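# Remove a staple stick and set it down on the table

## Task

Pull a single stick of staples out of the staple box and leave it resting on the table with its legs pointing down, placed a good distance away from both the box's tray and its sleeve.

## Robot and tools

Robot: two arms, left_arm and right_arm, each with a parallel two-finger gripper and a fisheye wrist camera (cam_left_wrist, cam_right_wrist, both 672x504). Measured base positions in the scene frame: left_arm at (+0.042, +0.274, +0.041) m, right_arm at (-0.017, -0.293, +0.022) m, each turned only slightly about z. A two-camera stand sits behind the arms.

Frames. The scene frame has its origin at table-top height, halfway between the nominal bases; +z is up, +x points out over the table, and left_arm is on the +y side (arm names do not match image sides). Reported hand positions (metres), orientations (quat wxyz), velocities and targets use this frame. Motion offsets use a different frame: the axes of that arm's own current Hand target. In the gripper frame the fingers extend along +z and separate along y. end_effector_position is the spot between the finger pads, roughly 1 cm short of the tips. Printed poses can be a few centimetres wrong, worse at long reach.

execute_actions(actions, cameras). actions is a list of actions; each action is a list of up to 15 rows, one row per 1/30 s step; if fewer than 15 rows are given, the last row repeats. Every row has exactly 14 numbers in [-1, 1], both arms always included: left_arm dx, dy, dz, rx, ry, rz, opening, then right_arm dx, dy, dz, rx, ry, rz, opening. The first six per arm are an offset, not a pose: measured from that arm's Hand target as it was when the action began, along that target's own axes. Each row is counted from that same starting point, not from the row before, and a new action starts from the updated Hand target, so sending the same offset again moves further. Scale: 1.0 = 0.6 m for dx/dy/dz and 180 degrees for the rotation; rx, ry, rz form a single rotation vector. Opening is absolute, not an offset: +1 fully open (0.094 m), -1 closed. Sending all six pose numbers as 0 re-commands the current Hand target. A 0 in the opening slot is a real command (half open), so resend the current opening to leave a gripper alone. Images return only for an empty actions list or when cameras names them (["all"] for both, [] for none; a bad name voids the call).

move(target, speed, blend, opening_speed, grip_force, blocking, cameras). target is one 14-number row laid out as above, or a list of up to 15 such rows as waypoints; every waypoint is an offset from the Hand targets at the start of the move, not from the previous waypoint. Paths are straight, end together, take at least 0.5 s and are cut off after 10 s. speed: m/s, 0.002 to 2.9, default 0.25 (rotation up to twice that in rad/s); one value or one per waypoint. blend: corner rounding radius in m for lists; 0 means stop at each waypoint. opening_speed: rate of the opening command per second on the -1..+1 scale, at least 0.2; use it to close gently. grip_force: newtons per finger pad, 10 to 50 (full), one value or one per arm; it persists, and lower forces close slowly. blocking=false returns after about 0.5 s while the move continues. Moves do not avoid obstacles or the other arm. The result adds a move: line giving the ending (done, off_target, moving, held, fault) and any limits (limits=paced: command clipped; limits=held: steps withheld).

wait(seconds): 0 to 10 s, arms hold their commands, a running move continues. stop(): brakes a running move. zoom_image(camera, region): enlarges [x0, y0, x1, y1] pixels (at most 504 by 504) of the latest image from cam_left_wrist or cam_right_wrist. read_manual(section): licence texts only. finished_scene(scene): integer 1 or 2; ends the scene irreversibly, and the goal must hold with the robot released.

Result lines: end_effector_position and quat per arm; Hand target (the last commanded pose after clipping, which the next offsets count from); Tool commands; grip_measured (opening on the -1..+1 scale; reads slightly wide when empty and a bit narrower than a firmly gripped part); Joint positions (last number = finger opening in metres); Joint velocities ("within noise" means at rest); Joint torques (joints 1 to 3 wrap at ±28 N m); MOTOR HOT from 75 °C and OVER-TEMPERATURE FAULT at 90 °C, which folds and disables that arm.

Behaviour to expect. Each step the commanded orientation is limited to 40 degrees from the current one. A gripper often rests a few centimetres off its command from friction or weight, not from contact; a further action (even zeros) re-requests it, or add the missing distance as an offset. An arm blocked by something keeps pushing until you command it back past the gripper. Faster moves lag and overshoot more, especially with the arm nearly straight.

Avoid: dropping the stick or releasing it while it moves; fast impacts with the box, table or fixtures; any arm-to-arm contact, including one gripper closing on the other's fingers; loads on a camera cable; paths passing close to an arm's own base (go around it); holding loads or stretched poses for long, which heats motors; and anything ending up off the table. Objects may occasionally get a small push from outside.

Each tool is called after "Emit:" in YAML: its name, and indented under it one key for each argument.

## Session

Emit:
execute_actions:
  actions: []

Scene clock: 0.00 s.
left_arm: end_effector_position=(+0.3699, +0.2217, +0.2652) grip_measured=+1.000 end_effector_quat_wxyz=(+0.528, -0.273, +0.801, -0.075) | right_arm: end_effector_position=(+0.4034, -0.2274, +0.2896) grip_measured=+1.000 end_effector_quat_wxyz=(+0.412, +0.330, +0.833, +0.167)
Joint positions: left_arm=[-0.471 0.986 0.742 -0.296 -0.576 -0.786 0.094] | right_arm=[0.267 1.418 1.338 -0.581 0.172 0.896 0.094]
Joint velocities: within noise
Joint torques (N m): no reading
Heat: left arm: 25 °C; right arm: 27 °C.
Hand target: left_arm +0.3700, +0.2232, +0.2724; +0.535, -0.274, +0.796, -0.076 | right_arm +0.4022, -0.2286, +0.2936; +0.416, +0.329, +0.832, +0.166
Tool commands: left_gripper/opening=+1.0 right_gripper/opening=+1.0
camera_calibration:
cam_left_wrist: T_world_to_cam=[[0.403232, -0.812568, 0.420876, -0.0740106], [-0.763522, -0.552265, -0.334721, 0.526589], [0.504419, -0.186378, -0.843104, 0.181809], [0, 0, 0, 1]] pos_world=[0.340198, 0.264563, 0.360693]
cam_right_wrist: T_world_to_cam=[[-0.366761, -0.752753, -0.546671, 0.1394], [-0.847943, 0.512227, -0.13644, 0.535374], [0.382725, 0.413505, -0.826157, 0.278507], [0, 0, 0, 1]] pos_world=[0.398502, -0.284463, 0.379342]

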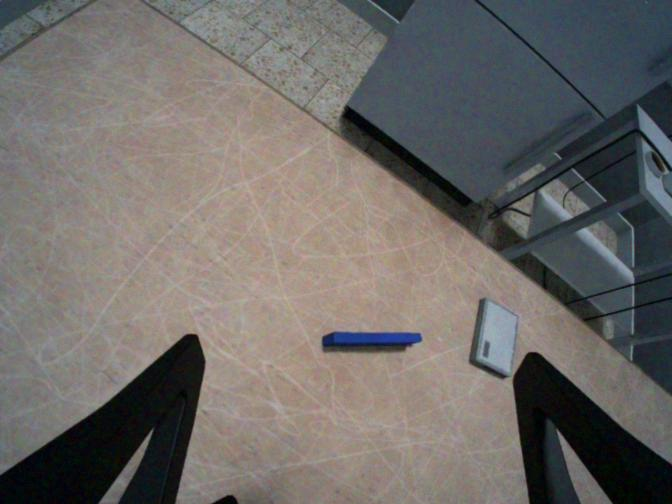

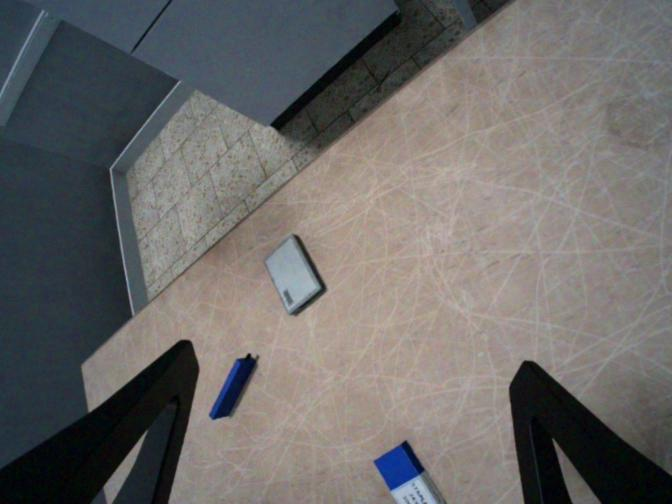

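Emit:
move:
  target: [0,0,0,0,0,0,1,0.313,0.001,-0.042,0.206,0.211,0.0095,0.3]
  cameras: ["all"]

Scene clock: 2.93 s.
left_arm: end_effector_position=(+0.3699, +0.2217, +0.2652) grip_measured=+1.000 end_effector_quat_wxyz=(+0.528, -0.273, +0.801, -0.075) | right_arm: end_effector_position=(+0.3006, -0.1003, +0.2024) grip_measured=+0.303 end_effector_quat_wxyz=(+0.015, +0.381, +0.924, +0.021)
Joint positions: left_arm=[-0.471 0.986 0.742 -0.296 -0.576 -0.786 0.094] | right_arm=[0.584 1.942 1.967 -1.545 -0.001 1.325 0.061]
Joint torques (N m): left_arm=[-0.06 -3.34 8.1 2.01 -0.26 0.05] | right_arm=[0.36 -8.98 8.08 0.27 0.08 0.1]
Heat: left arm: 26 °C; right arm: 28 °C.
Hand target: left_arm +0.3700, +0.2232, +0.2724; +0.535, -0.274, +0.796, -0.076 | right_arm +0.2999, -0.0996, +0.1997; +0.001, +0.383, +0.924, +0.000
Off the commanded pose: left_arm 0.007 m, 1 deg | right_arm 0.003 m, 3 deg.
joint sent to its limit (right arm) — joint 4 (wrist pitch), lower limit. The joint targets still meet the commanded pose.
move: off_target (right_arm)
camera_calibration:
cam_left_wrist: T_world_to_cam=[[0.403232, -0.812568, 0.420876, -0.0740106], [-0.763522, -0.552265, -0.334721, 0.526589], [0.504419, -0.186378, -0.843104, 0.181809], [0, 0, 0, 1]] pos_world=[0.340198, 0.264563, 0.360693]
cam_right_wrist: T_world_to_cam=[[-0.672999, -0.735092, -0.0819257, 0.149424], [-0.633379, 0.515561, 0.577086, 0.162591], [-0.381974, 0.440268, -0.812564, 0.422988], [0, 0, 0, 1]] pos_world=[0.365115, -0.160213, 0.262117]

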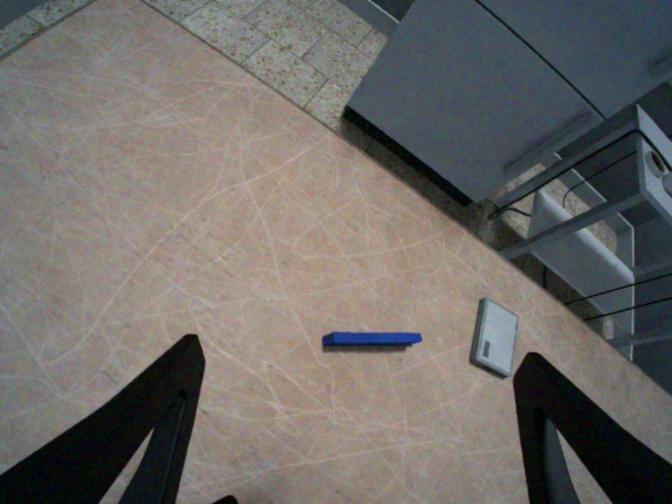

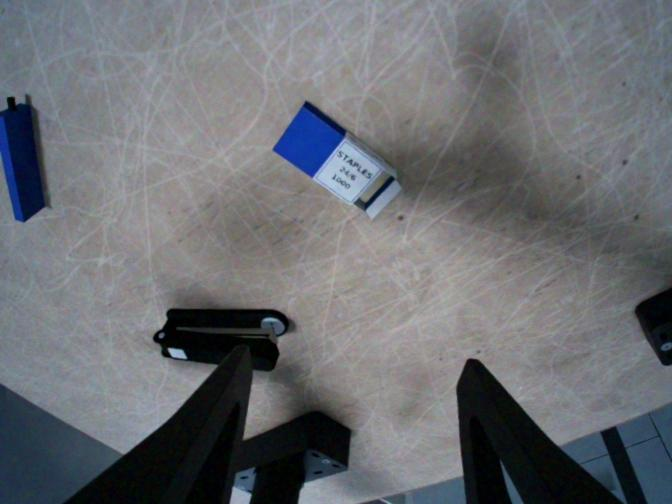

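Emit:
move:
  target: [0,0,0,0,0,0,1,0.0035,0.055,0.225,0,0,-0.3,0.5]
  cameras: ["cam_right_wrist"]

Scene clock: 5.93 s.
left_arm: end_effector_position=(+0.3699, +0.2217, +0.2652) grip_measured=+1.000 end_effector_quat_wxyz=(+0.528, -0.273, +0.801, -0.075) | right_arm: end_effector_position=(+0.3233, -0.0762, +0.0784) grip_measured=+0.497 end_effector_quat_wxyz=(+0.009, -0.072, +0.997, +0.006)
Joint positions: left_arm=[-0.471 0.986 0.742 -0.296 -0.576 -0.786 0.094] | right_arm=[0.605 2.085 1.679 -1.143 -0.003 0.419 0.07]
Joint torques (N m): left_arm=[-0.06 -3.32 8.1 2.01 -0.26 0.05] | right_arm=[0.64 -10.29 5.5 0.61 0.06 -0.02]
Heat: left arm: 26 °C; right arm: 28 °C.
Hand target: left_arm +0.3700, +0.2232, +0.2724; +0.535, -0.274, +0.796, -0.076 | right_arm +0.3219, -0.0749, +0.0646; +0.000, -0.078, +0.997, +0.000
Off the commanded pose: left_arm 0.007 m, 1 deg | right_arm 0.014 m, 1 deg.
move: off_target (right_arm)
camera_calibration:
cam_right_wrist: T_world_to_cam=[[0.184848, -0.981803, -0.0435175, -0.126883], [-0.800039, -0.176048, 0.573537, 0.237626], [-0.570761, -0.0712015, -0.818023, 0.342819], [0, 0, 0, 1]] pos_world=[0.409232, -0.0583317, 0.138625]
Images, in order (width x height): cam_right_wrist 672x504.

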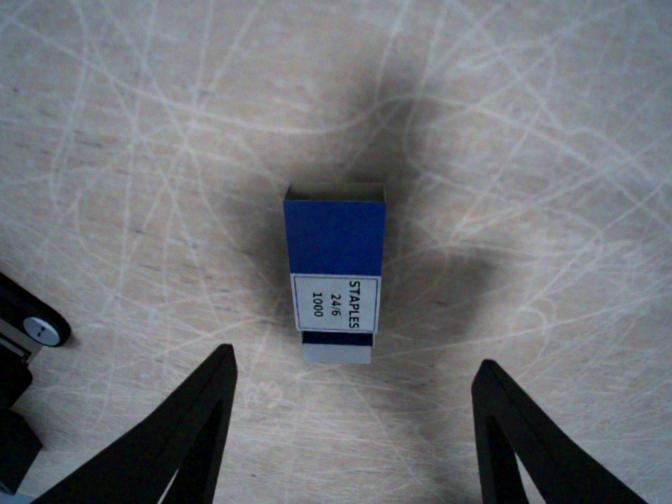

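Emit:
move:
  target: [0,0,0,0,0,0,1,0,0.0135,0.08,0,0,0,0.3]
  cameras: ["cam_right_wrist"]
  speed: 0.12

Scene clock: 7.23 s.
left_arm: end_effector_position=(+0.3699, +0.2217, +0.2652) grip_measured=+1.000 end_effector_quat_wxyz=(+0.528, -0.273, +0.801, -0.075) | right_arm: end_effector_position=(+0.3221, -0.0678, +0.0291) grip_measured=+0.303 end_effector_quat_wxyz=(+0.007, -0.078, +0.997, +0.005)
Joint positions: left_arm=[-0.471 0.986 0.742 -0.296 -0.576 -0.786 0.094] | right_arm=[0.624 2.151 1.582 -0.985 -0.003 0.426 0.061]
Joint torques (N m): left_arm=[-0.06 -3.32 8.12 2 -0.27 0.06] | right_arm=[0.55 -10.73 5.59 0.53 0.06 0.06]
Heat: left arm: 27 °C; right arm: 28 °C.
Hand target: left_arm +0.3700, +0.2232, +0.2724; +0.535, -0.274, +0.796, -0.076 | right_arm +0.3206, -0.0669, +0.0167; +0.000, -0.078, +0.997, +0.000
Off the commanded pose: left_arm 0.007 m, 1 deg | right_arm 0.013 m, 1 deg.
move: off_target (right_arm)
camera_calibration:
cam_right_wrist: T_world_to_cam=[[0.196566, -0.979606, -0.0416297, -0.124258], [-0.795207, -0.184115, 0.577708, 0.264121], [-0.573592, -0.0804537, -0.815181, 0.302619], [0, 0, 0, 1]] pos_world=[0.408035, -0.0487486, 0.0889317]
Images, in order (width x height): cam_right_wrist 672x504.

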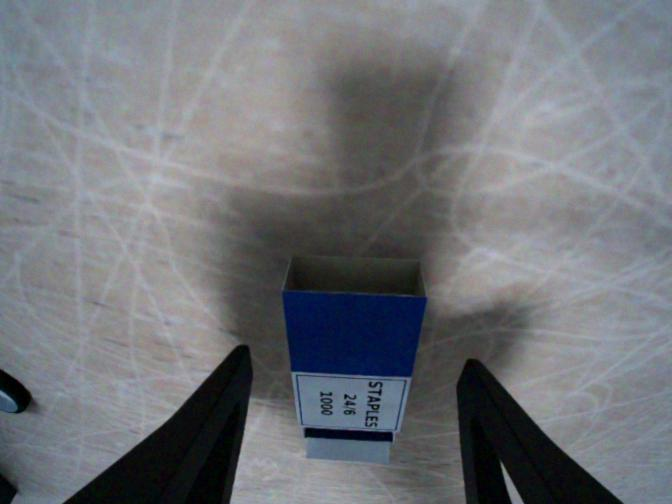

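Emit:
move:
  target: [0,0,0,0,0,0,1,0.007,0.001,0.028,0,0,0,0.3]
  cameras: ["cam_right_wrist"]
  speed: 0.05

Scene clock: 8.40 s.
left_arm: end_effector_position=(+0.3699, +0.2217, +0.2652) grip_measured=+1.000 end_effector_quat_wxyz=(+0.528, -0.273, +0.801, -0.075) | right_arm: end_effector_position=(+0.3206, -0.0665, +0.0158) grip_measured=+0.303 end_effector_quat_wxyz=(+0.011, -0.078, +0.997, +0.008)
Joint positions: left_arm=[-0.471 0.986 0.742 -0.296 -0.576 -0.786 0.094] | right_arm=[0.629 2.157 1.535 -0.92 -0.003 0.432 0.061]
Joint torques (N m): left_arm=[-0.06 -3.34 8.1 2 -0.26 0.06] | right_arm=[0.64 -10.24 5.14 0.55 0.06 0.07]
Heat: left arm: 27 °C; right arm: 28 °C.
Hand target: left_arm +0.3700, +0.2232, +0.2724; +0.535, -0.274, +0.796, -0.076 | right_arm +0.3165, -0.0669, -0.0001; +0.001, -0.078, +0.997, +0.000
Off the commanded pose: left_arm 0.007 m, 1 deg | right_arm 0.016 m, 2 deg.
move: off_target (right_arm)
camera_calibration:
cam_right_wrist: T_world_to_cam=[[0.195883, -0.979552, -0.0459144, -0.122985], [-0.800666, -0.186793, 0.569248, 0.272593], [-0.566184, -0.0747439, -0.820883, 0.289124], [0, 0, 0, 1]] pos_world=[0.406044, -0.0479412, 0.0765171]
Images, in order (width x height): cam_right_wrist 672x504.

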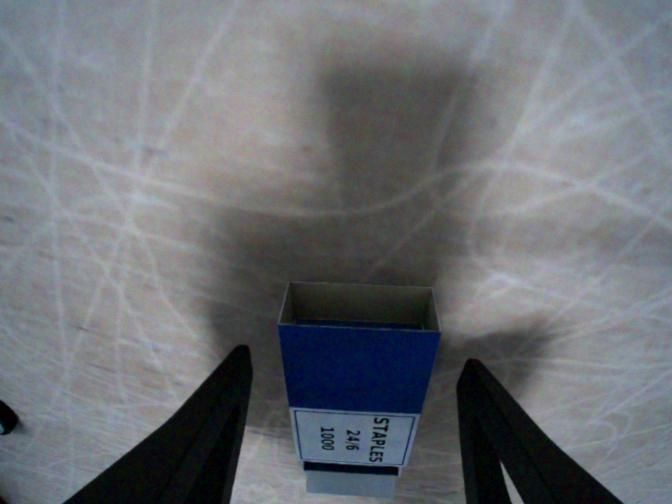

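Emit:
move:
  target: [0,0,0,0,0,0,1,-0.011,0,0.005,0,0,0,0.3]
  speed: 0.05

Emit:
move:
  target: [0,0,0,0,0,0,0.3,0,0,0,0,0,0,-0.25]
  opening_speed: 0.4
  grip_force: [20,20]
  cameras: ["cam_right_wrist"]

Scene clock: 9.23 s.
left_arm: end_effector_position=(+0.3699, +0.2217, +0.2652) grip_measured=+1.000 end_effector_quat_wxyz=(+0.528, -0.273, +0.801, -0.075) | right_arm: end_effector_position=(+0.3189, -0.0677, +0.0079) grip_measured=+0.303 end_effector_quat_wxyz=(+0.003, -0.078, +0.997, +0.003)
Joint positions: left_arm=[-0.471 0.986 0.742 -0.296 -0.576 -0.786 0.094] | right_arm=[0.629 2.178 1.535 -0.919 -0.003 0.432 0.061]
Joint torques (N m): left_arm=[-0.05 -3.33 8.09 2.01 -0.26 0.06] | right_arm=[-0.03 -9.84 7.42 0.53 0.06 -0.01]
Heat: left arm: 27 °C; right arm: 28 °C.
Hand target: left_arm +0.3700, +0.2232, +0.2724; +0.535, -0.274, +0.796, -0.076 | right_arm +0.3230, -0.0659, -0.0031; +0.001, -0.078, +0.997, +0.000
Off the commanded pose: left_arm 0.007 m, 1 deg | right_arm 0.012 m, 1 deg.
move: off_target (right_arm)

Scene clock: 12.13 s.
left_arm: end_effector_position=(+0.3699, +0.2217, +0.2652) grip_measured=+0.302 end_effector_quat_wxyz=(+0.528, -0.273, +0.801, -0.075) | right_arm: end_effector_position=(+0.3190, -0.0678, +0.0079) grip_measured=-0.204 end_effector_quat_wxyz=(+0.004, -0.078, +0.997, +0.003)
Joint positions: left_arm=[-0.471 0.986 0.742 -0.296 -0.576 -0.786 0.061] | right_arm=[0.629 2.178 1.535 -0.919 -0.002 0.432 0.037]
Joint torques (N m): left_arm=[-0.06 -3.33 8.1 2 -0.26 0.06] | right_arm=[-0.03 -9.84 7.42 0.53 0.05 -0.01]
Heat: left arm: 28 °C; right arm: 29 °C.
Hand target: left_arm +0.3700, +0.2232, +0.2724; +0.535, -0.274, +0.796, -0.076 | right_arm +0.3230, -0.0659, -0.0031; +0.001, -0.078, +0.997, +0.000
Off the commanded pose: left_arm 0.007 m, 1 deg | right_arm 0.012 m, 1 deg.
grip_force (N): 20, 20
move: off_target (right_arm)
camera_calibration:
cam_right_wrist: T_world_to_cam=[[0.195183, -0.980035, -0.0378695, -0.124153], [-0.792284, -0.180314, 0.582901, 0.273245], [-0.578092, -0.0837689, -0.81166, 0.284747], [0, 0, 0, 1]] pos_world=[0.40533, -0.0485519, 0.0671412]
Images, in order (width x height): cam_right_wrist 672x504.

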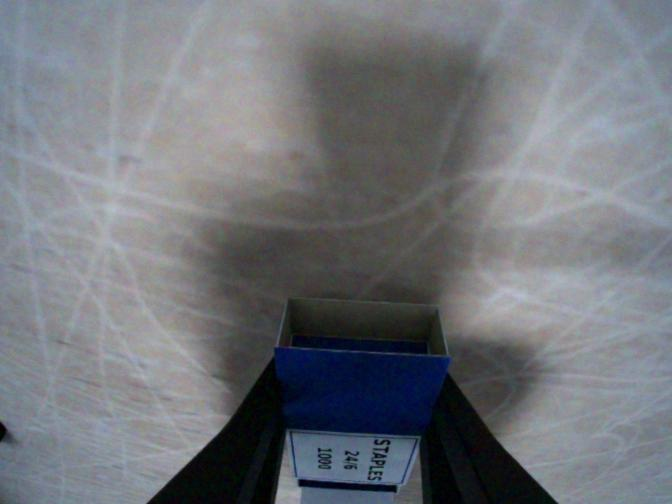

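Emit:
move:
  target:
    - [0,0,0,0,0,0,0.3,0,0,-0.09,0,0,0,-0.25]
    - [0,0,0,0,0,0,0.3,-0.119,-0.065,-0.163,0,0,0.294,-0.25]
  speed: 0.15
  blend: [0.03,0]
  cameras: ["all"]

Scene clock: 16.47 s.
left_arm: end_effector_position=(+0.3699, +0.2217, +0.2652) grip_measured=+0.302 end_effector_quat_wxyz=(+0.528, -0.273, +0.801, -0.075) | right_arm: end_effector_position=(+0.3993, -0.0898, +0.1056) grip_measured=-0.204 end_effector_quat_wxyz=(+0.012, +0.368, +0.930, +0.015)
Joint positions: left_arm=[-0.471 0.986 0.742 -0.296 -0.576 -0.786 0.061] | right_arm=[0.493 2.338 2.198 -1.393 -0.002 1.206 0.037]
Joint torques (N m): left_arm=[-0.05 -3.32 8.12 2.01 -0.26 0.06] | right_arm=[-0.58 -11.63 8.38 0.26 0.04 0.07]
Heat: left arm: 28 °C; right arm: 29 °C.
Hand target: left_arm +0.3700, +0.2232, +0.2724; +0.535, -0.274, +0.796, -0.076 | right_arm +0.3995, -0.0932, +0.0949; +0.001, +0.374, +0.927, +0.000
Off the commanded pose: left_arm 0.007 m, 1 deg | right_arm 0.011 m, 2 deg.
grip_force (N): 20, 20
move: off_target (right_arm); blend cut to 0.0269 m at target 1
camera_calibration:
cam_left_wrist: T_world_to_cam=[[0.403232, -0.812568, 0.420876, -0.0740106], [-0.763522, -0.552265, -0.334721, 0.526589], [0.504419, -0.186378, -0.843104, 0.181809], [0, 0, 0, 1]] pos_world=[0.340198, 0.264563, 0.360693]
cam_right_wrist: T_world_to_cam=[[-0.652403, -0.754758, -0.0686382, 0.204217], [-0.642991, 0.503295, 0.577284, 0.278304], [-0.401164, 0.420755, -0.813654, 0.383413], [0, 0, 0, 1]] pos_world=[0.46599, -0.147257, 0.165322]

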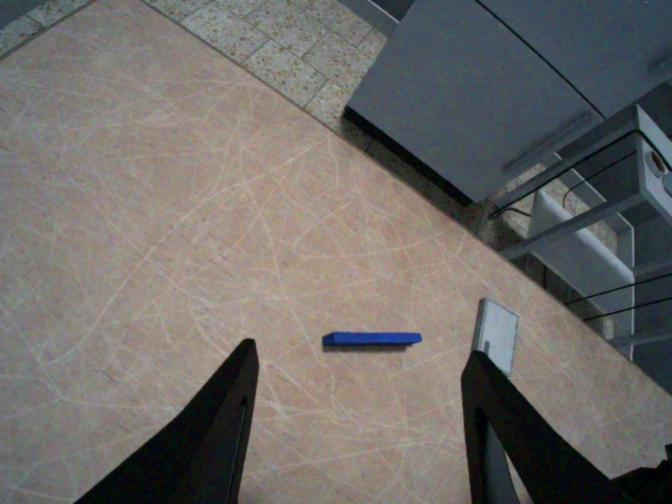

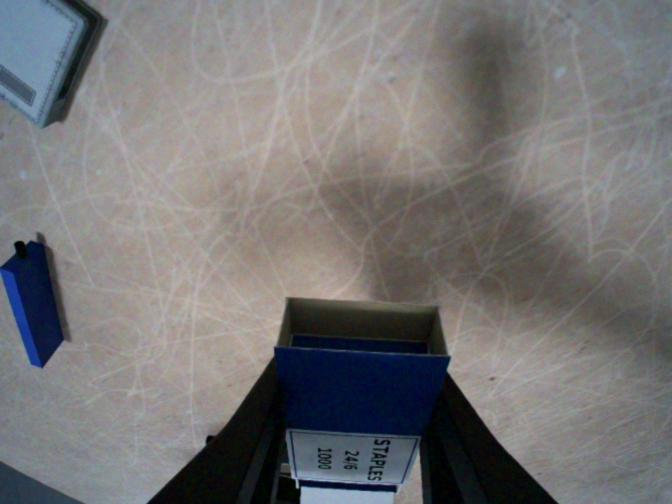

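Emit:
move:
  target: [0.315,-0.164,-0.141,0.2637,0.0925,0.2807,0.2,0,0,0,0,0,0,-0.25]
  cameras: ["cam_left_wrist"]

Scene clock: 20.00 s.
left_arm: end_effector_position=(+0.2763, +0.0336, +0.1889) grip_measured=+0.202 end_effector_quat_wxyz=(+0.455, +0.320, +0.811, -0.179) | right_arm: end_effector_position=(+0.3992, -0.0899, +0.1056) grip_measured=-0.204 end_effector_quat_wxyz=(+0.012, +0.368, +0.930, +0.014)
Joint positions: left_arm=[-0.855 1.001 0.51 -0.059 -0.082 -0.048 0.056] | right_arm=[0.493 2.338 2.198 -1.393 -0.002 1.206 0.037]
Joint torques (N m): left_arm=[-0.43 -2.52 7.68 2.34 0.01 0.09] | right_arm=[-0.58 -11.62 8.51 0.26 0.05 0.09]
Heat: left arm: 28 °C; right arm: 30 °C.
Hand target: left_arm +0.2769, +0.0283, +0.1952; +0.464, +0.324, +0.803, -0.187 | right_arm +0.3995, -0.0932, +0.0949; +0.001, +0.374, +0.927, +0.000
Off the commanded pose: left_arm 0.008 m, 2 deg | right_arm 0.011 m, 2 deg.
grip_force (N): 20, 20
move: off_target (right_arm)
camera_calibration:
cam_left_wrist: T_world_to_cam=[[-0.641887, -0.766748, 0.00890145, 0.208118], [-0.723306, 0.601584, -0.339006, 0.276585], [0.254577, -0.224042, -0.940742, 0.21835], [0, 0, 0, 1]] pos_world=[0.278057, 0.0421045, 0.297322]
Images, in order (width x height): cam_left_wrist 672x504.

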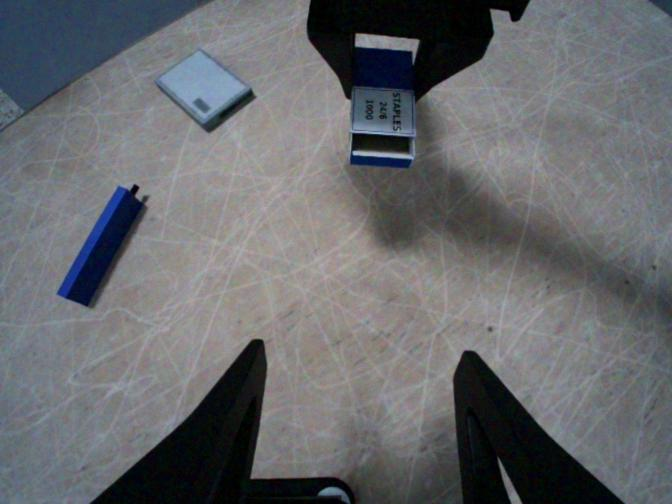

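Emit:
move:
  target: [0.0295,-0.015,0.215,0,0,0,0.2,0,0,0,0,0,0,-0.25]
  speed: 0.13
  cameras: ["cam_left_wrist"]

Scene clock: 22.03 s.
left_arm: end_effector_position=(+0.3397, -0.0380, +0.1057) grip_measured=+0.202 end_effector_quat_wxyz=(+0.451, +0.322, +0.814, -0.176) | right_arm: end_effector_position=(+0.3992, -0.0899, +0.1056) grip_measured=-0.204 end_effector_quat_wxyz=(+0.012, +0.368, +0.930, +0.014)
Joint positions: left_arm=[-0.855 1.671 0.614 0.494 -0.081 -0.047 0.056] | right_arm=[0.493 2.338 2.198 -1.393 -0.002 1.206 0.037]
Joint torques (N m): left_arm=[-0.5 -6.64 8.08 2.32 0.01 0.06] | right_arm=[-0.57 -11.6 8.51 0.26 0.05 0.09]
Heat: left arm: 28 °C; right arm: 31 °C.
Hand target: left_arm +0.3449, -0.0495, +0.1155; +0.464, +0.324, +0.803, -0.187 | right_arm +0.3995, -0.0932, +0.0949; +0.001, +0.374, +0.927, +0.000
Off the commanded pose: left_arm 0.016 m, 2 deg | right_arm 0.011 m, 2 deg.
grip_force (N): 20, 20
move: off_target (left_arm, right_arm)
camera_calibration:
cam_left_wrist: T_world_to_cam=[[-0.642421, -0.766323, 0.0066843, 0.195069], [-0.725342, 0.605204, -0.328034, 0.337012], [0.247335, -0.215584, -0.944642, 0.111154], [0, 0, 0, 1]] pos_world=[0.342273, -0.0305128, 0.214248]
Images, in order (width x height): cam_left_wrist 672x504.

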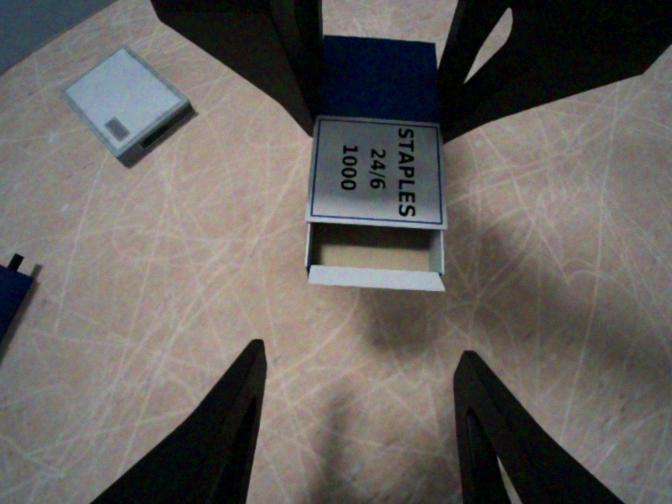

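Emit:
move:
  target: [-0.01,0.003,0.038,0,0,0,0.2,0,0,0,0,0,0,-0.25]
  speed: 0.06
  cameras: ["cam_left_wrist"]

Scene clock: 23.03 s.
left_arm: end_effector_position=(+0.3537, -0.0560, +0.0995) grip_measured=+0.202 end_effector_quat_wxyz=(+0.450, +0.326, +0.812, -0.178) | right_arm: end_effector_position=(+0.3992, -0.0899, +0.1056) grip_measured=-0.204 end_effector_quat_wxyz=(+0.012, +0.368, +0.930, +0.014)
Joint positions: left_arm=[-0.855 1.767 0.698 0.507 -0.073 -0.041 0.056] | right_arm=[0.493 2.338 2.198 -1.393 -0.002 1.206 0.037]
Joint torques (N m): left_arm=[0.49 -7.71 8.02 2.34 -0.02 0.07] | right_arm=[-0.57 -11.62 8.5 0.26 0.05 0.08]
Heat: left arm: 28 °C; right arm: 31 °C.
Hand target: left_arm +0.3626, -0.0640, +0.1093; +0.464, +0.324, +0.803, -0.187 | right_arm +0.3995, -0.0932, +0.0949; +0.001, +0.374, +0.927, +0.000
Off the commanded pose: left_arm 0.015 m, 2 deg | right_arm 0.011 m, 2 deg.
grip_force (N): 20, 20
move: off_target (left_arm, right_arm)
camera_calibration:
cam_left_wrist: T_world_to_cam=[[-0.650363, -0.759596, 0.00640793, 0.193394], [-0.719151, 0.612974, -0.327237, 0.354157], [0.24464, -0.217431, -0.944921, 0.0988399], [0, 0, 0, 1]] pos_world=[0.356289, -0.0486965, 0.20805]
Images, in order (width x height): cam_left_wrist 672x504.

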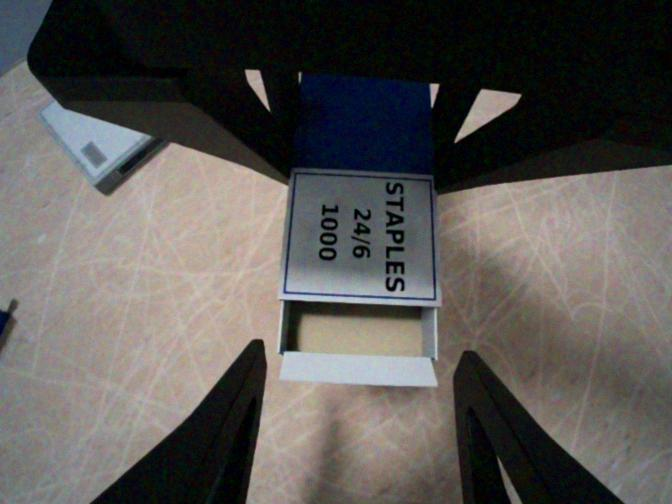

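Emit:
move:
  target: [0.002,0.002,0.006,0,0,0,0.2,0,0,0,0,0,0,-0.25]
  speed: 0.04
  cameras: ["cam_left_wrist"]

Scene clock: 24.20 s.
left_arm: end_effector_position=(+0.3566, -0.0572, +0.0977) grip_measured=+0.202 end_effector_quat_wxyz=(+0.451, +0.326, +0.812, -0.179) | right_arm: end_effector_position=(+0.3992, -0.0899, +0.1056) grip_measured=-0.204 end_effector_quat_wxyz=(+0.012, +0.368, +0.930, +0.014)
Joint positions: left_arm=[-0.851 1.783 0.704 0.519 -0.069 -0.039 0.056] | right_arm=[0.493 2.338 2.198 -1.393 -0.002 1.206 0.037]
Joint torques (N m): left_arm=[0.46 -7.72 7.94 2.33 0.01 0.07] | right_arm=[-0.58 -11.62 8.5 0.26 0.05 0.08]
Heat: left arm: 29 °C; right arm: 31 °C.
Hand target: left_arm +0.3653, -0.0648, +0.1065; +0.464, +0.324, +0.803, -0.187 | right_arm +0.3995, -0.0932, +0.0949; +0.001, +0.374, +0.927, +0.000
Off the commanded pose: left_arm 0.015 m, 2 deg | right_arm 0.011 m, 2 deg.
grip_force (N): 20, 20
move: off_target (left_arm, right_arm)
camera_calibration:
cam_left_wrist: T_world_to_cam=[[-0.65033, -0.759621, 0.00688047, 0.194368], [-0.718572, 0.612198, -0.329951, 0.356367], [0.246426, -0.219521, -0.943973, 0.0953387], [0, 0, 0, 1]] pos_world=[0.358985, -0.049592, 0.206244]
Images, in order (width x height): cam_left_wrist 672x504.

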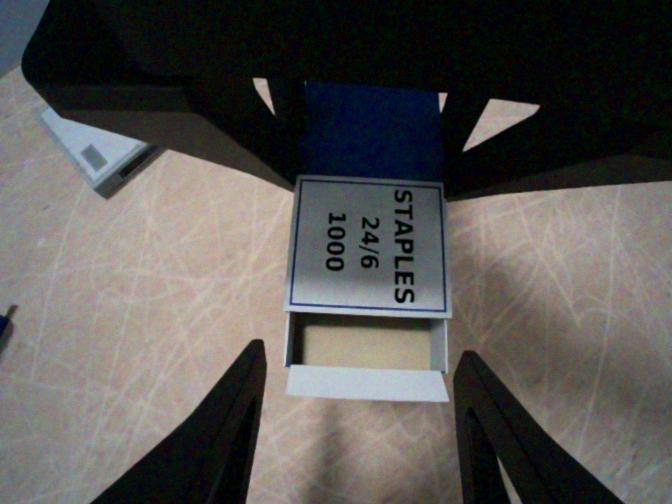

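Emit:
move:
  target: [-0.002,0,0.007,0,0,0,0.2,0,0,0,0,0,0,-0.25]
  speed: 0.04

Emit:
move:
  target: [0,0,0,0,0,0,-0.32,0,0,0,0,0,0,-0.25]
  opening_speed: 0.4
  cameras: ["cam_left_wrist"]

Scene clock: 25.10 s.
left_arm: end_effector_position=(+0.3591, -0.0603, +0.0963) grip_measured=+0.202 end_effector_quat_wxyz=(+0.450, +0.326, +0.812, -0.179) | right_arm: end_effector_position=(+0.3992, -0.0899, +0.1056) grip_measured=-0.204 end_effector_quat_wxyz=(+0.012, +0.368, +0.930, +0.014)
Joint positions: left_arm=[-0.851 1.8 0.72 0.519 -0.068 -0.039 0.056] | right_arm=[0.493 2.338 2.198 -1.393 -0.002 1.206 0.037]
Joint torques (N m): left_arm=[0.55 -7.94 8.01 2.33 0.02 0.07] | right_arm=[-0.58 -11.62 8.5 0.26 0.05 0.09]
Heat: left arm: 29 °C; right arm: 31 °C.
Hand target: left_arm +0.3682, -0.0678, +0.1054; +0.464, +0.324, +0.803, -0.187 | right_arm +0.3995, -0.0932, +0.0949; +0.001, +0.374, +0.927, +0.000
Off the commanded pose: left_arm 0.015 m, 2 deg | right_arm 0.011 m, 2 deg.
grip_force (N): 20, 20
move: off_target (left_arm, right_arm)

Scene clock: 26.97 s.
left_arm: end_effector_position=(+0.3590, -0.0604, +0.0963) grip_measured=-0.227 end_effector_quat_wxyz=(+0.450, +0.327, +0.812, -0.179) | right_arm: end_effector_position=(+0.3989, -0.0900, +0.1056) grip_measured=-0.204 end_effector_quat_wxyz=(+0.012, +0.368, +0.930, +0.014)
Joint positions: left_arm=[-0.851 1.8 0.72 0.519 -0.067 -0.038 0.036] | right_arm=[0.493 2.338 2.198 -1.394 -0.002 1.206 0.037]
Joint torques (N m): left_arm=[0.54 -7.92 7.99 2.34 0.01 0.06] | right_arm=[-0.58 -11.6 8.51 0.27 0.04 0.09]
Heat: left arm: 29 °C; right arm: 32 °C.
Hand target: left_arm +0.3682, -0.0678, +0.1054; +0.464, +0.324, +0.803, -0.187 | right_arm +0.3995, -0.0932, +0.0949; +0.001, +0.374, +0.927, +0.000
Off the commanded pose: left_arm 0.015 m, 2 deg | right_arm 0.011 m, 2 deg.
grip_force (N): 20, 20
move: off_target (left_arm, right_arm)
camera_calibration:
cam_left_wrist: T_world_to_cam=[[-0.651621, -0.758513, 0.00692045, 0.194083], [-0.717841, 0.613681, -0.328785, 0.359372], [0.245141, -0.219211, -0.944379, 0.0932179], [0, 0, 0, 1]] pos_world=[0.361589, -0.0528907, 0.204846]
Images, in order (width x height): cam_left_wrist 672x504.

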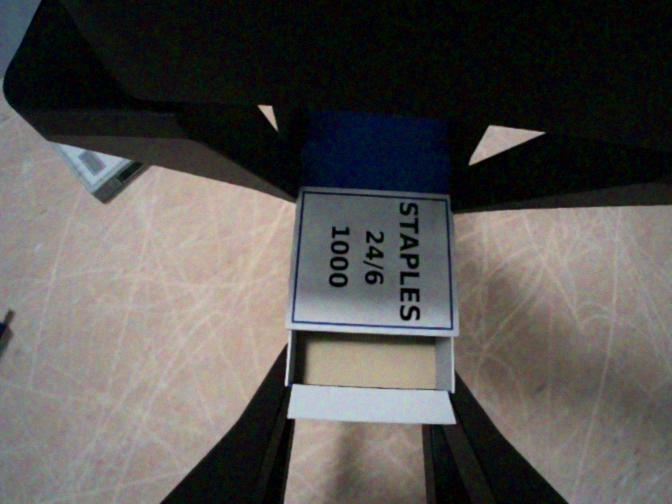

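Emit:
move:
  target: [0.042,-0.002,-0.063,0,0,0,-0.32,0,0,0,0,0,0,-0.25]
  speed: 0.04
  cameras: ["cam_left_wrist"]

Scene clock: 28.53 s.
left_arm: end_effector_position=(+0.3421, -0.0415, +0.1013) grip_measured=-0.229 end_effector_quat_wxyz=(+0.467, +0.322, +0.802, -0.187) | right_arm: end_effector_position=(+0.3815, -0.0748, +0.1061) grip_measured=-0.205 end_effector_quat_wxyz=(-0.032, +0.367, +0.929, +0.030)
Joint positions: left_arm=[-0.851 1.718 0.588 0.612 -0.067 -0.038 0.036] | right_arm=[0.506 2.338 2.198 -1.429 -0.088 1.217 0.037]
Joint torques (N m): left_arm=[-0.7 -11.02 3.78 2 -0.1 -0.01] | right_arm=[-1.87 -11.93 8.03 0.52 0.86 -0.05]
Heat: left arm: 29 °C; right arm: 32 °C.
Hand target: left_arm +0.3348, -0.0372, +0.1025; +0.464, +0.324, +0.803, -0.187 | right_arm +0.3995, -0.0932, +0.0949; +0.001, +0.374, +0.927, +0.000
Off the commanded pose: left_arm 0.009 m, 0 deg | right_arm 0.028 m, 5 deg.
grip_force (N): 20, 20
move: off_target (right_arm)
camera_calibration:
cam_left_wrist: T_world_to_cam=[[-0.651842, -0.758252, 0.0125095, 0.196922], [-0.707951, 0.602521, -0.368475, 0.337466], [0.27186, -0.249044, -0.929553, 0.0943099], [0, 0, 0, 1]] pos_world=[0.341632, -0.0305271, 0.209551]
Images, in order (width x height): cam_left_wrist 672x504.

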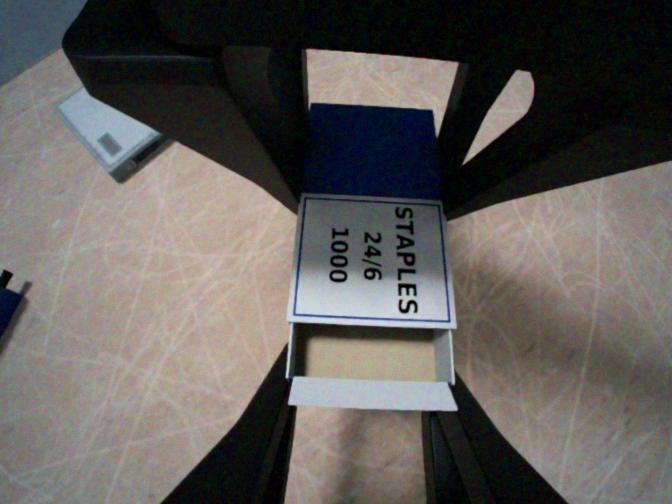

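Emit:
move:
  target: [0.0146,0,-0.0253,0,0,0,-0.34,-0.025,0,0,0,0,0,-0.28]
  speed: 0.03
  cameras: ["cam_left_wrist"]

Scene clock: 29.63 s.
left_arm: end_effector_position=(+0.3322, -0.0346, +0.1097) grip_measured=-0.230 end_effector_quat_wxyz=(+0.478, +0.321, +0.794, -0.195) | right_arm: end_effector_position=(+0.3730, -0.0680, +0.1113) grip_measured=-0.206 end_effector_quat_wxyz=(-0.061, +0.363, +0.929, +0.040)
Joint positions: left_arm=[-0.857 1.66 0.528 0.645 -0.068 -0.039 0.036] | right_arm=[0.506 2.349 2.234 -1.478 -0.143 1.207 0.037]
Joint torques (N m): left_arm=[-0.61 -10.52 3.19 1.79 -0.14 -0.02] | right_arm=[-4.81 -11.15 8.58 0.67 1.37 -0.26]
Heat: left arm: 29 °C; right arm: 32 °C.
Hand target: left_arm +0.3222, -0.0251, +0.1025; +0.464, +0.324, +0.803, -0.187 | right_arm +0.4102, -0.1036, +0.0947; +0.001, +0.374, +0.927, +0.000
Off the commanded pose: left_arm 0.016 m, 2 deg | right_arm 0.054 m, 8 deg.
grip_force (N): 20, 20
move: off_target (left_arm, right_arm)
camera_calibration:
cam_left_wrist: T_world_to_cam=[[-0.656748, -0.753929, 0.0165339, 0.196914], [-0.696322, 0.597858, -0.397116, 0.328481], [0.289512, -0.272318, -0.917619, 0.0986132], [0, 0, 0, 1]] pos_world=[0.329501, -0.0210715, 0.217679]
Images, in order (width x height): cam_left_wrist 672x504.

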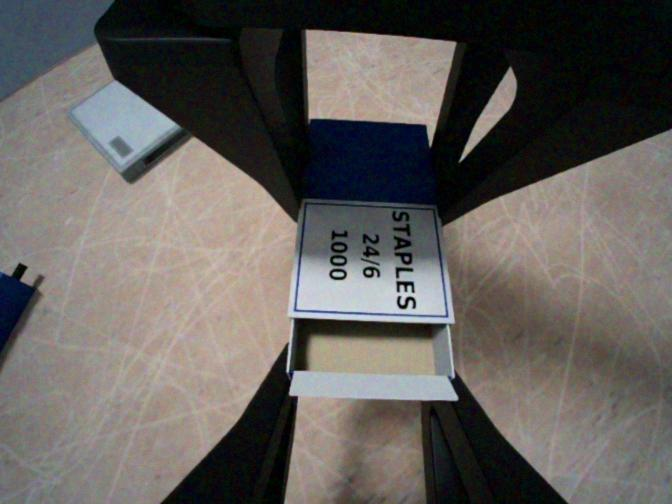

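Emit:
move:
  target: [0,0,0,0,0,0,-0.34,0.06,0,0,0,0,0,-0.28]
  speed: 0.04
  cameras: ["all"]

Scene clock: 31.30 s.
left_arm: end_effector_position=(+0.3265, -0.0281, +0.0976) grip_measured=-0.230 end_effector_quat_wxyz=(+0.461, +0.321, +0.806, -0.189) | right_arm: end_effector_position=(+0.3672, -0.0601, +0.0994) grip_measured=-0.206 end_effector_quat_wxyz=(-0.048, +0.364, +0.930, +0.021)
Joint positions: left_arm=[-0.857 1.66 0.511 0.618 -0.068 -0.049 0.036] | right_arm=[0.544 2.349 2.189 -1.44 -0.102 1.247 0.037]
Joint torques (N m): left_arm=[-0.59 -10.48 4.26 2 -0.14 0.07] | right_arm=[-1.43 -15.21 5 0.7 0.99 0.11]
Heat: left arm: 28 °C; right arm: 32 °C.
Hand target: left_arm +0.3222, -0.0250, +0.1024; +0.464, +0.324, +0.803, -0.187 | right_arm +0.3844, -0.0787, +0.0947; +0.001, +0.374, +0.927, +0.000
Off the commanded pose: left_arm 0.007 m, 1 deg | right_arm 0.026 m, 6 deg.
grip_force (N): 20, 20
move: off_target (right_arm)
camera_calibration:
cam_left_wrist: T_world_to_cam=[[-0.652116, -0.757853, 0.0200802, 0.196264], [-0.712796, 0.603895, -0.356696, 0.317448], [0.258197, -0.24692, -0.934005, 0.103413], [0, 0, 0, 1]] pos_world=[0.327562, -0.0174308, 0.20588]
cam_right_wrist: T_world_to_cam=[[-0.651056, -0.757898, -0.0414284, 0.201975], [-0.580249, 0.461779, 0.670874, 0.211427], [-0.489323, 0.460816, -0.740413, 0.380549], [0, 0, 0, 1]] pos_world=[0.440388, -0.119919, 0.14829]

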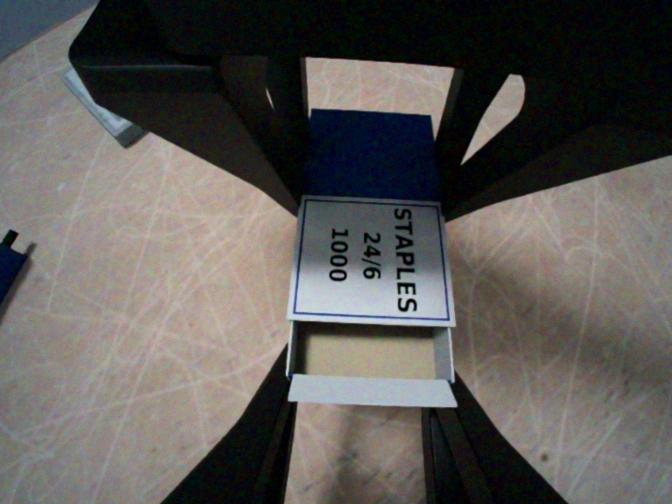

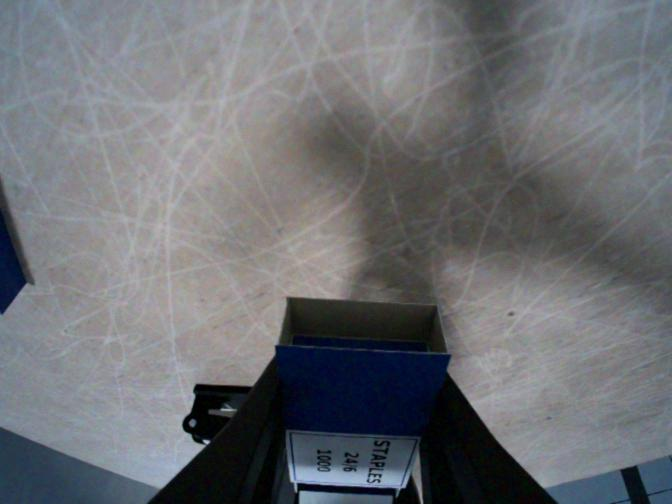

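Emit:
move:
  target: [0,0,0,0,0,0,-0.34,0,0,0,0,0,0,-0.24]
  grip_force: [20,10]

Emit:
move:
  target: [0.012,0,-0.0205,0,0,0,-0.34,-0.03,0,0,0,0,0,-0.24]
  speed: 0.03
  cameras: ["all"]

Scene clock: 31.93 s.
left_arm: end_effector_position=(+0.3265, -0.0281, +0.0976) grip_measured=-0.230 end_effector_quat_wxyz=(+0.461, +0.321, +0.806, -0.189) | right_arm: end_effector_position=(+0.3672, -0.0601, +0.0994) grip_measured=-0.206 end_effector_quat_wxyz=(-0.048, +0.364, +0.930, +0.021)
Joint positions: left_arm=[-0.857 1.66 0.511 0.618 -0.068 -0.049 0.036] | right_arm=[0.544 2.349 2.189 -1.44 -0.102 1.247 0.037]
Joint torques (N m): left_arm=[-0.61 -10.5 4.26 2 -0.14 0.07] | right_arm=[-1.42 -15.21 4.92 0.7 0.98 0.11]
Heat: left arm: 28 °C; right arm: 32 °C.
Hand target: left_arm +0.3222, -0.0250, +0.1024; +0.464, +0.324, +0.803, -0.187 | right_arm +0.3844, -0.0787, +0.0947; +0.001, +0.374, +0.927, +0.000
Off the commanded pose: left_arm 0.007 m, 1 deg | right_arm 0.026 m, 6 deg.
grip_force (N): 20, 10
move: off_target (right_arm)

Scene clock: 32.90 s.
left_arm: end_effector_position=(+0.3178, -0.0215, +0.1018) grip_measured=-0.230 end_effector_quat_wxyz=(+0.464, +0.322, +0.802, -0.192) | right_arm: end_effector_position=(+0.3630, -0.0565, +0.1002) grip_measured=-0.206 end_effector_quat_wxyz=(-0.065, +0.361, +0.930, +0.031)
Joint positions: left_arm=[-0.863 1.609 0.467 0.623 -0.068 -0.049 0.036] | right_arm=[0.541 2.349 2.189 -1.449 -0.139 1.236 0.037]
Joint torques (N m): left_arm=[-0.59 -9.98 3.59 2 -0.17 0.05] | right_arm=[-4.68 -13.57 7.94 0.6 1.34 -0.15]
Heat: left arm: 28 °C; right arm: 31 °C.
Hand target: left_arm +0.3118, -0.0152, +0.1023; +0.464, +0.324, +0.803, -0.187 | right_arm +0.3972, -0.0911, +0.0948; +0.001, +0.374, +0.927, +0.000
Off the commanded pose: left_arm 0.009 m, 1 deg | right_arm 0.049 m, 8 deg.
grip_force (N): 20, 10
move: off_target (right_arm)
camera_calibration:
cam_left_wrist: T_world_to_cam=[[-0.65629, -0.7542, 0.0215543, 0.196806], [-0.706938, 0.604679, -0.366881, 0.307934], [0.263668, -0.256018, -0.930018, 0.108838], [0, 0, 0, 1]] pos_world=[0.318155, -0.00990524, 0.209955]
cam_right_wrist: T_world_to_cam=[[-0.647686, -0.760381, -0.0482061, 0.201291], [-0.566272, 0.438085, 0.698153, 0.197618], [-0.509744, 0.479481, -0.714324, 0.383305], [0, 0, 0, 1]] pos_world=[0.437666, -0.117303, 0.14554]

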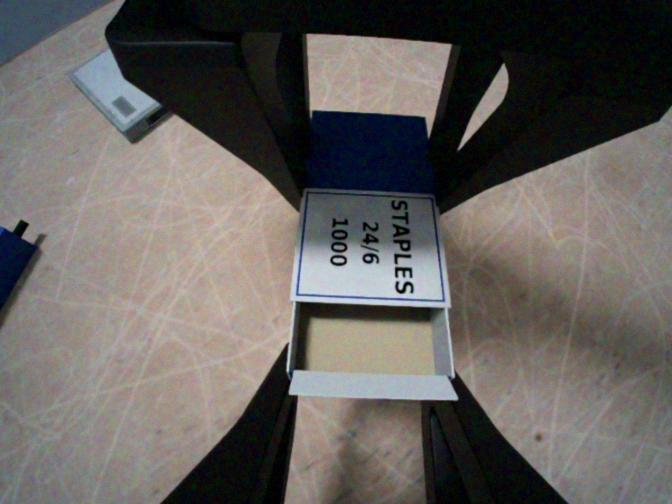

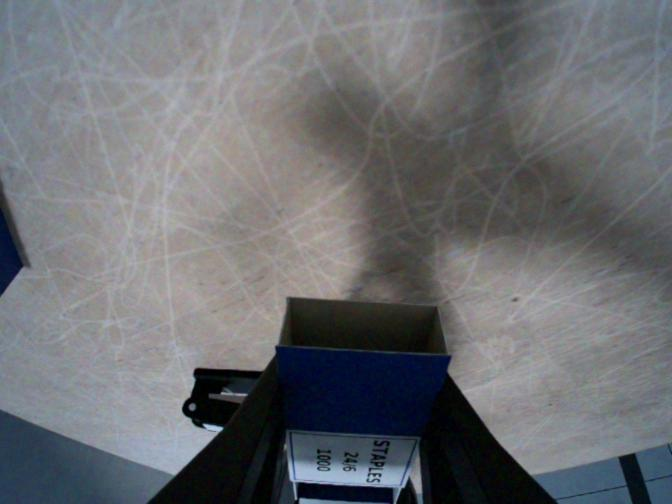

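Emit:
move:
  target: [0.0117,0,-0.0203,0,0,0,-0.34,0,0,0,0,0,0,-0.24]
  speed: 0.03
  cameras: ["cam_left_wrist"]

Scene clock: 40.40 s.
left_arm: end_effector_position=(+0.3082, -0.0128, +0.1046) grip_measured=-0.230 end_effector_quat_wxyz=(+0.468, +0.323, +0.800, -0.194) | right_arm: end_effector_position=(+0.3627, -0.0565, +0.1003) grip_measured=-0.206 end_effector_quat_wxyz=(-0.066, +0.361, +0.930, +0.031)
Joint positions: left_arm=[-0.868 1.553 0.414 0.63 -0.071 -0.049 0.036] | right_arm=[0.54 2.349 2.189 -1.45 -0.141 1.236 0.037]
Joint torques (N m): left_arm=[-0.61 -9.26 3.63 1.92 -0.19 0.02] | right_arm=[-4.66 -13.56 7.94 0.6 1.36 -0.16]
Heat: left arm: 27 °C; right arm: 31 °C.
Hand target: left_arm +0.3018, -0.0055, +0.1024; +0.464, +0.324, +0.803, -0.187 | right_arm +0.3973, -0.0911, +0.0948; +0.001, +0.374, +0.927, +0.000
Off the commanded pose: left_arm 0.010 m, 1 deg | right_arm 0.049 m, 9 deg.
grip_force (N): 20, 10
move: off_target (right_arm)
camera_calibration:
cam_left_wrist: T_world_to_cam=[[-0.65828, -0.752474, 0.021207, 0.197704], [-0.702677, 0.604123, -0.375873, 0.296463], [0.270023, -0.262331, -0.926429, 0.113763], [0, 0, 0, 1]] pos_world=[0.307744, -0.000489131, 0.212632]
Images, in order (width x height): cam_left_wrist 672x504.

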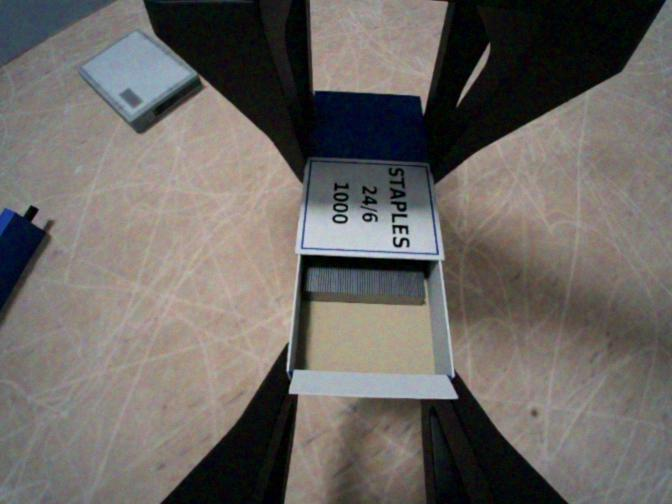

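Emit:
move:
  target: [0.011,0,-0.019,0,0,0,-0.34,0,0,0,0,0,0,-0.24]
  speed: 0.03
  cameras: ["cam_left_wrist","cam_right_wrist"]

Scene clock: 41.30 s.
left_arm: end_effector_position=(+0.2989, -0.0048, +0.1071) grip_measured=-0.230 end_effector_quat_wxyz=(+0.471, +0.323, +0.797, -0.197) | right_arm: end_effector_position=(+0.3641, -0.0592, +0.1001) grip_measured=-0.206 end_effector_quat_wxyz=(-0.063, +0.362, +0.930, +0.028)
Joint positions: left_arm=[-0.875 1.497 0.366 0.631 -0.074 -0.051 0.036] | right_arm=[0.537 2.349 2.189 -1.45 -0.132 1.235 0.037]
Joint torques (N m): left_arm=[-0.58 -8.54 3.71 1.84 -0.2 0] | right_arm=[-4.34 -13.53 7.98 0.61 1.28 -0.15]
Heat: left arm: 27 °C; right arm: 31 °C.
Hand target: left_arm +0.2923, +0.0037, +0.1024; +0.464, +0.324, +0.803, -0.187 | right_arm +0.3973, -0.0912, +0.0948; +0.001, +0.374, +0.927, +0.000
Off the commanded pose: left_arm 0.012 m, 2 deg | right_arm 0.046 m, 8 deg.
grip_force (N): 20, 10
move: off_target (left_arm, right_arm)
camera_calibration:
cam_left_wrist: T_world_to_cam=[[-0.660743, -0.750278, 0.0224118, 0.198006], [-0.698475, 0.60364, -0.384385, 0.28574], [0.274867, -0.269634, -0.922901, 0.11888], [0, 0, 0, 1]] pos_world=[0.297737, 0.00812974, 0.215111]
cam_right_wrist: T_world_to_cam=[[-0.649152, -0.759346, -0.0446688, 0.200167], [-0.566674, 0.443595, 0.694338, 0.200388], [-0.507428, 0.476043, -0.718262, 0.38444], [0, 0, 0, 1]] pos_world=[0.438569, -0.119905, 0.145933]

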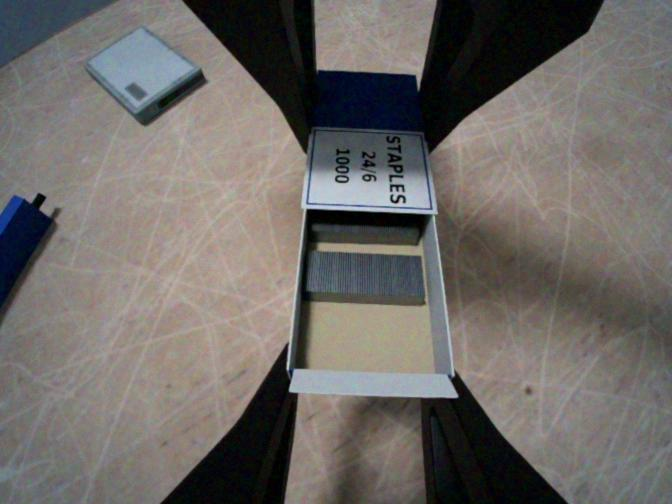

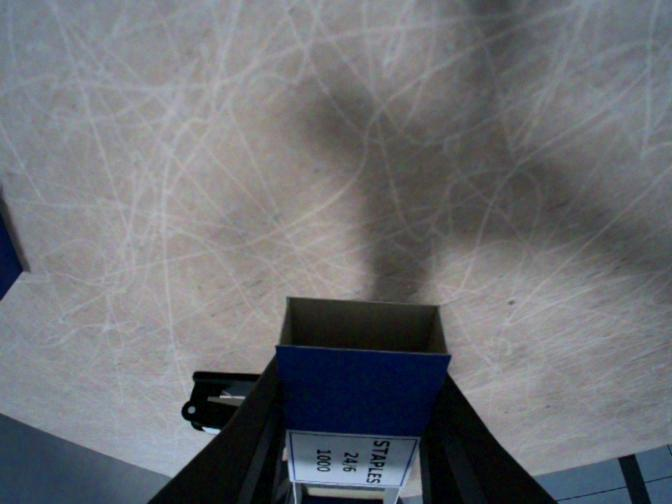

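Emit:
move:
  target: [0,0,0,0,0,0,-0.34,0.07,0,0,0,0,0,-0.24]
  speed: 0.04

Emit:
move:
  target: [0,0,0,0,0,0,0.2,0,0,0,0,0,0,-0.24]
  opening_speed: 0.5
  cameras: ["cam_left_wrist","cam_right_wrist"]

Scene clock: 42.87 s.
left_arm: end_effector_position=(+0.2921, +0.0032, +0.0921) grip_measured=-0.230 end_effector_quat_wxyz=(+0.448, +0.326, +0.811, -0.187) | right_arm: end_effector_position=(+0.3565, -0.0507, +0.0861) grip_measured=-0.206 end_effector_quat_wxyz=(-0.041, +0.365, +0.930, +0.006)
Joint positions: left_arm=[-0.875 1.497 0.35 0.588 -0.075 -0.06 0.036] | right_arm=[0.586 2.339 2.122 -1.394 -0.071 1.29 0.037]
Joint torques (N m): left_arm=[-0.61 -8.61 4.72 2.21 -0.21 0.09] | right_arm=[-0.57 -17.7 4.85 0.54 0.71 0.21]
Heat: left arm: 27 °C; right arm: 31 °C.
Hand target: left_arm +0.2922, +0.0037, +0.1024; +0.464, +0.324, +0.803, -0.187 | right_arm +0.3670, -0.0621, +0.0946; +0.000, +0.374, +0.927, +0.000
Off the commanded pose: left_arm 0.010 m, 2 deg | right_arm 0.018 m, 5 deg.
grip_force (N): 20, 10
move: off_target (right_arm)

Scene clock: 44.17 s.
left_arm: end_effector_position=(+0.2933, +0.0033, +0.0961) grip_measured=+0.198 end_effector_quat_wxyz=(+0.454, +0.324, +0.809, -0.186) | right_arm: end_effector_position=(+0.3635, -0.0584, +0.0829) grip_measured=-0.206 end_effector_quat_wxyz=(-0.016, +0.369, +0.929, -0.009)
Joint positions: left_arm=[-0.875 1.486 0.35 0.588 -0.081 -0.058 0.056] | right_arm=[0.586 2.339 2.111 -1.375 -0.015 1.3 0.037]
Joint torques (N m): left_arm=[-0.61 -7.6 4.78 2.21 -0.17 0.06] | right_arm=[-0.49 -18.03 5.22 0.45 0.16 0.1]
Heat: left arm: 27 °C; right arm: 31 °C.
Hand target: left_arm +0.2923, +0.0037, +0.1024; +0.464, +0.324, +0.803, -0.187 | right_arm +0.3671, -0.0620, +0.0947; +0.001, +0.374, +0.927, +0.000
Off the commanded pose: left_arm 0.006 m, 1 deg | right_arm 0.013 m, 2 deg.
grip_force (N): 20, 10
move: off_target (right_arm)
camera_calibration:
cam_left_wrist: T_world_to_cam=[[-0.653202, -0.756945, 0.0190249, 0.198905], [-0.715843, 0.609155, -0.341319, 0.273671], [0.24677, -0.236569, -0.939755, 0.122151], [0, 0, 0, 1]] pos_world=[0.295688, 0.0127492, 0.204417]
cam_right_wrist: T_world_to_cam=[[-0.65585, -0.754865, -0.00627932, 0.199171], [-0.601343, 0.517401, 0.608837, 0.235593], [-0.456341, 0.403082, -0.79327, 0.354838], [0, 0, 0, 1]] pos_world=[0.434226, -0.114577, 0.139296]

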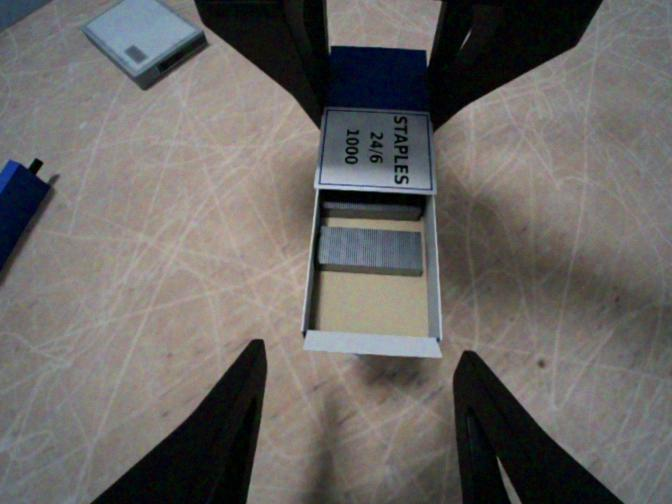

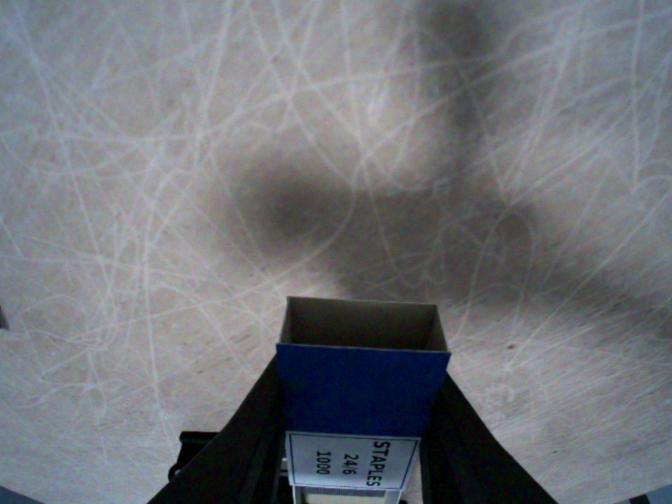

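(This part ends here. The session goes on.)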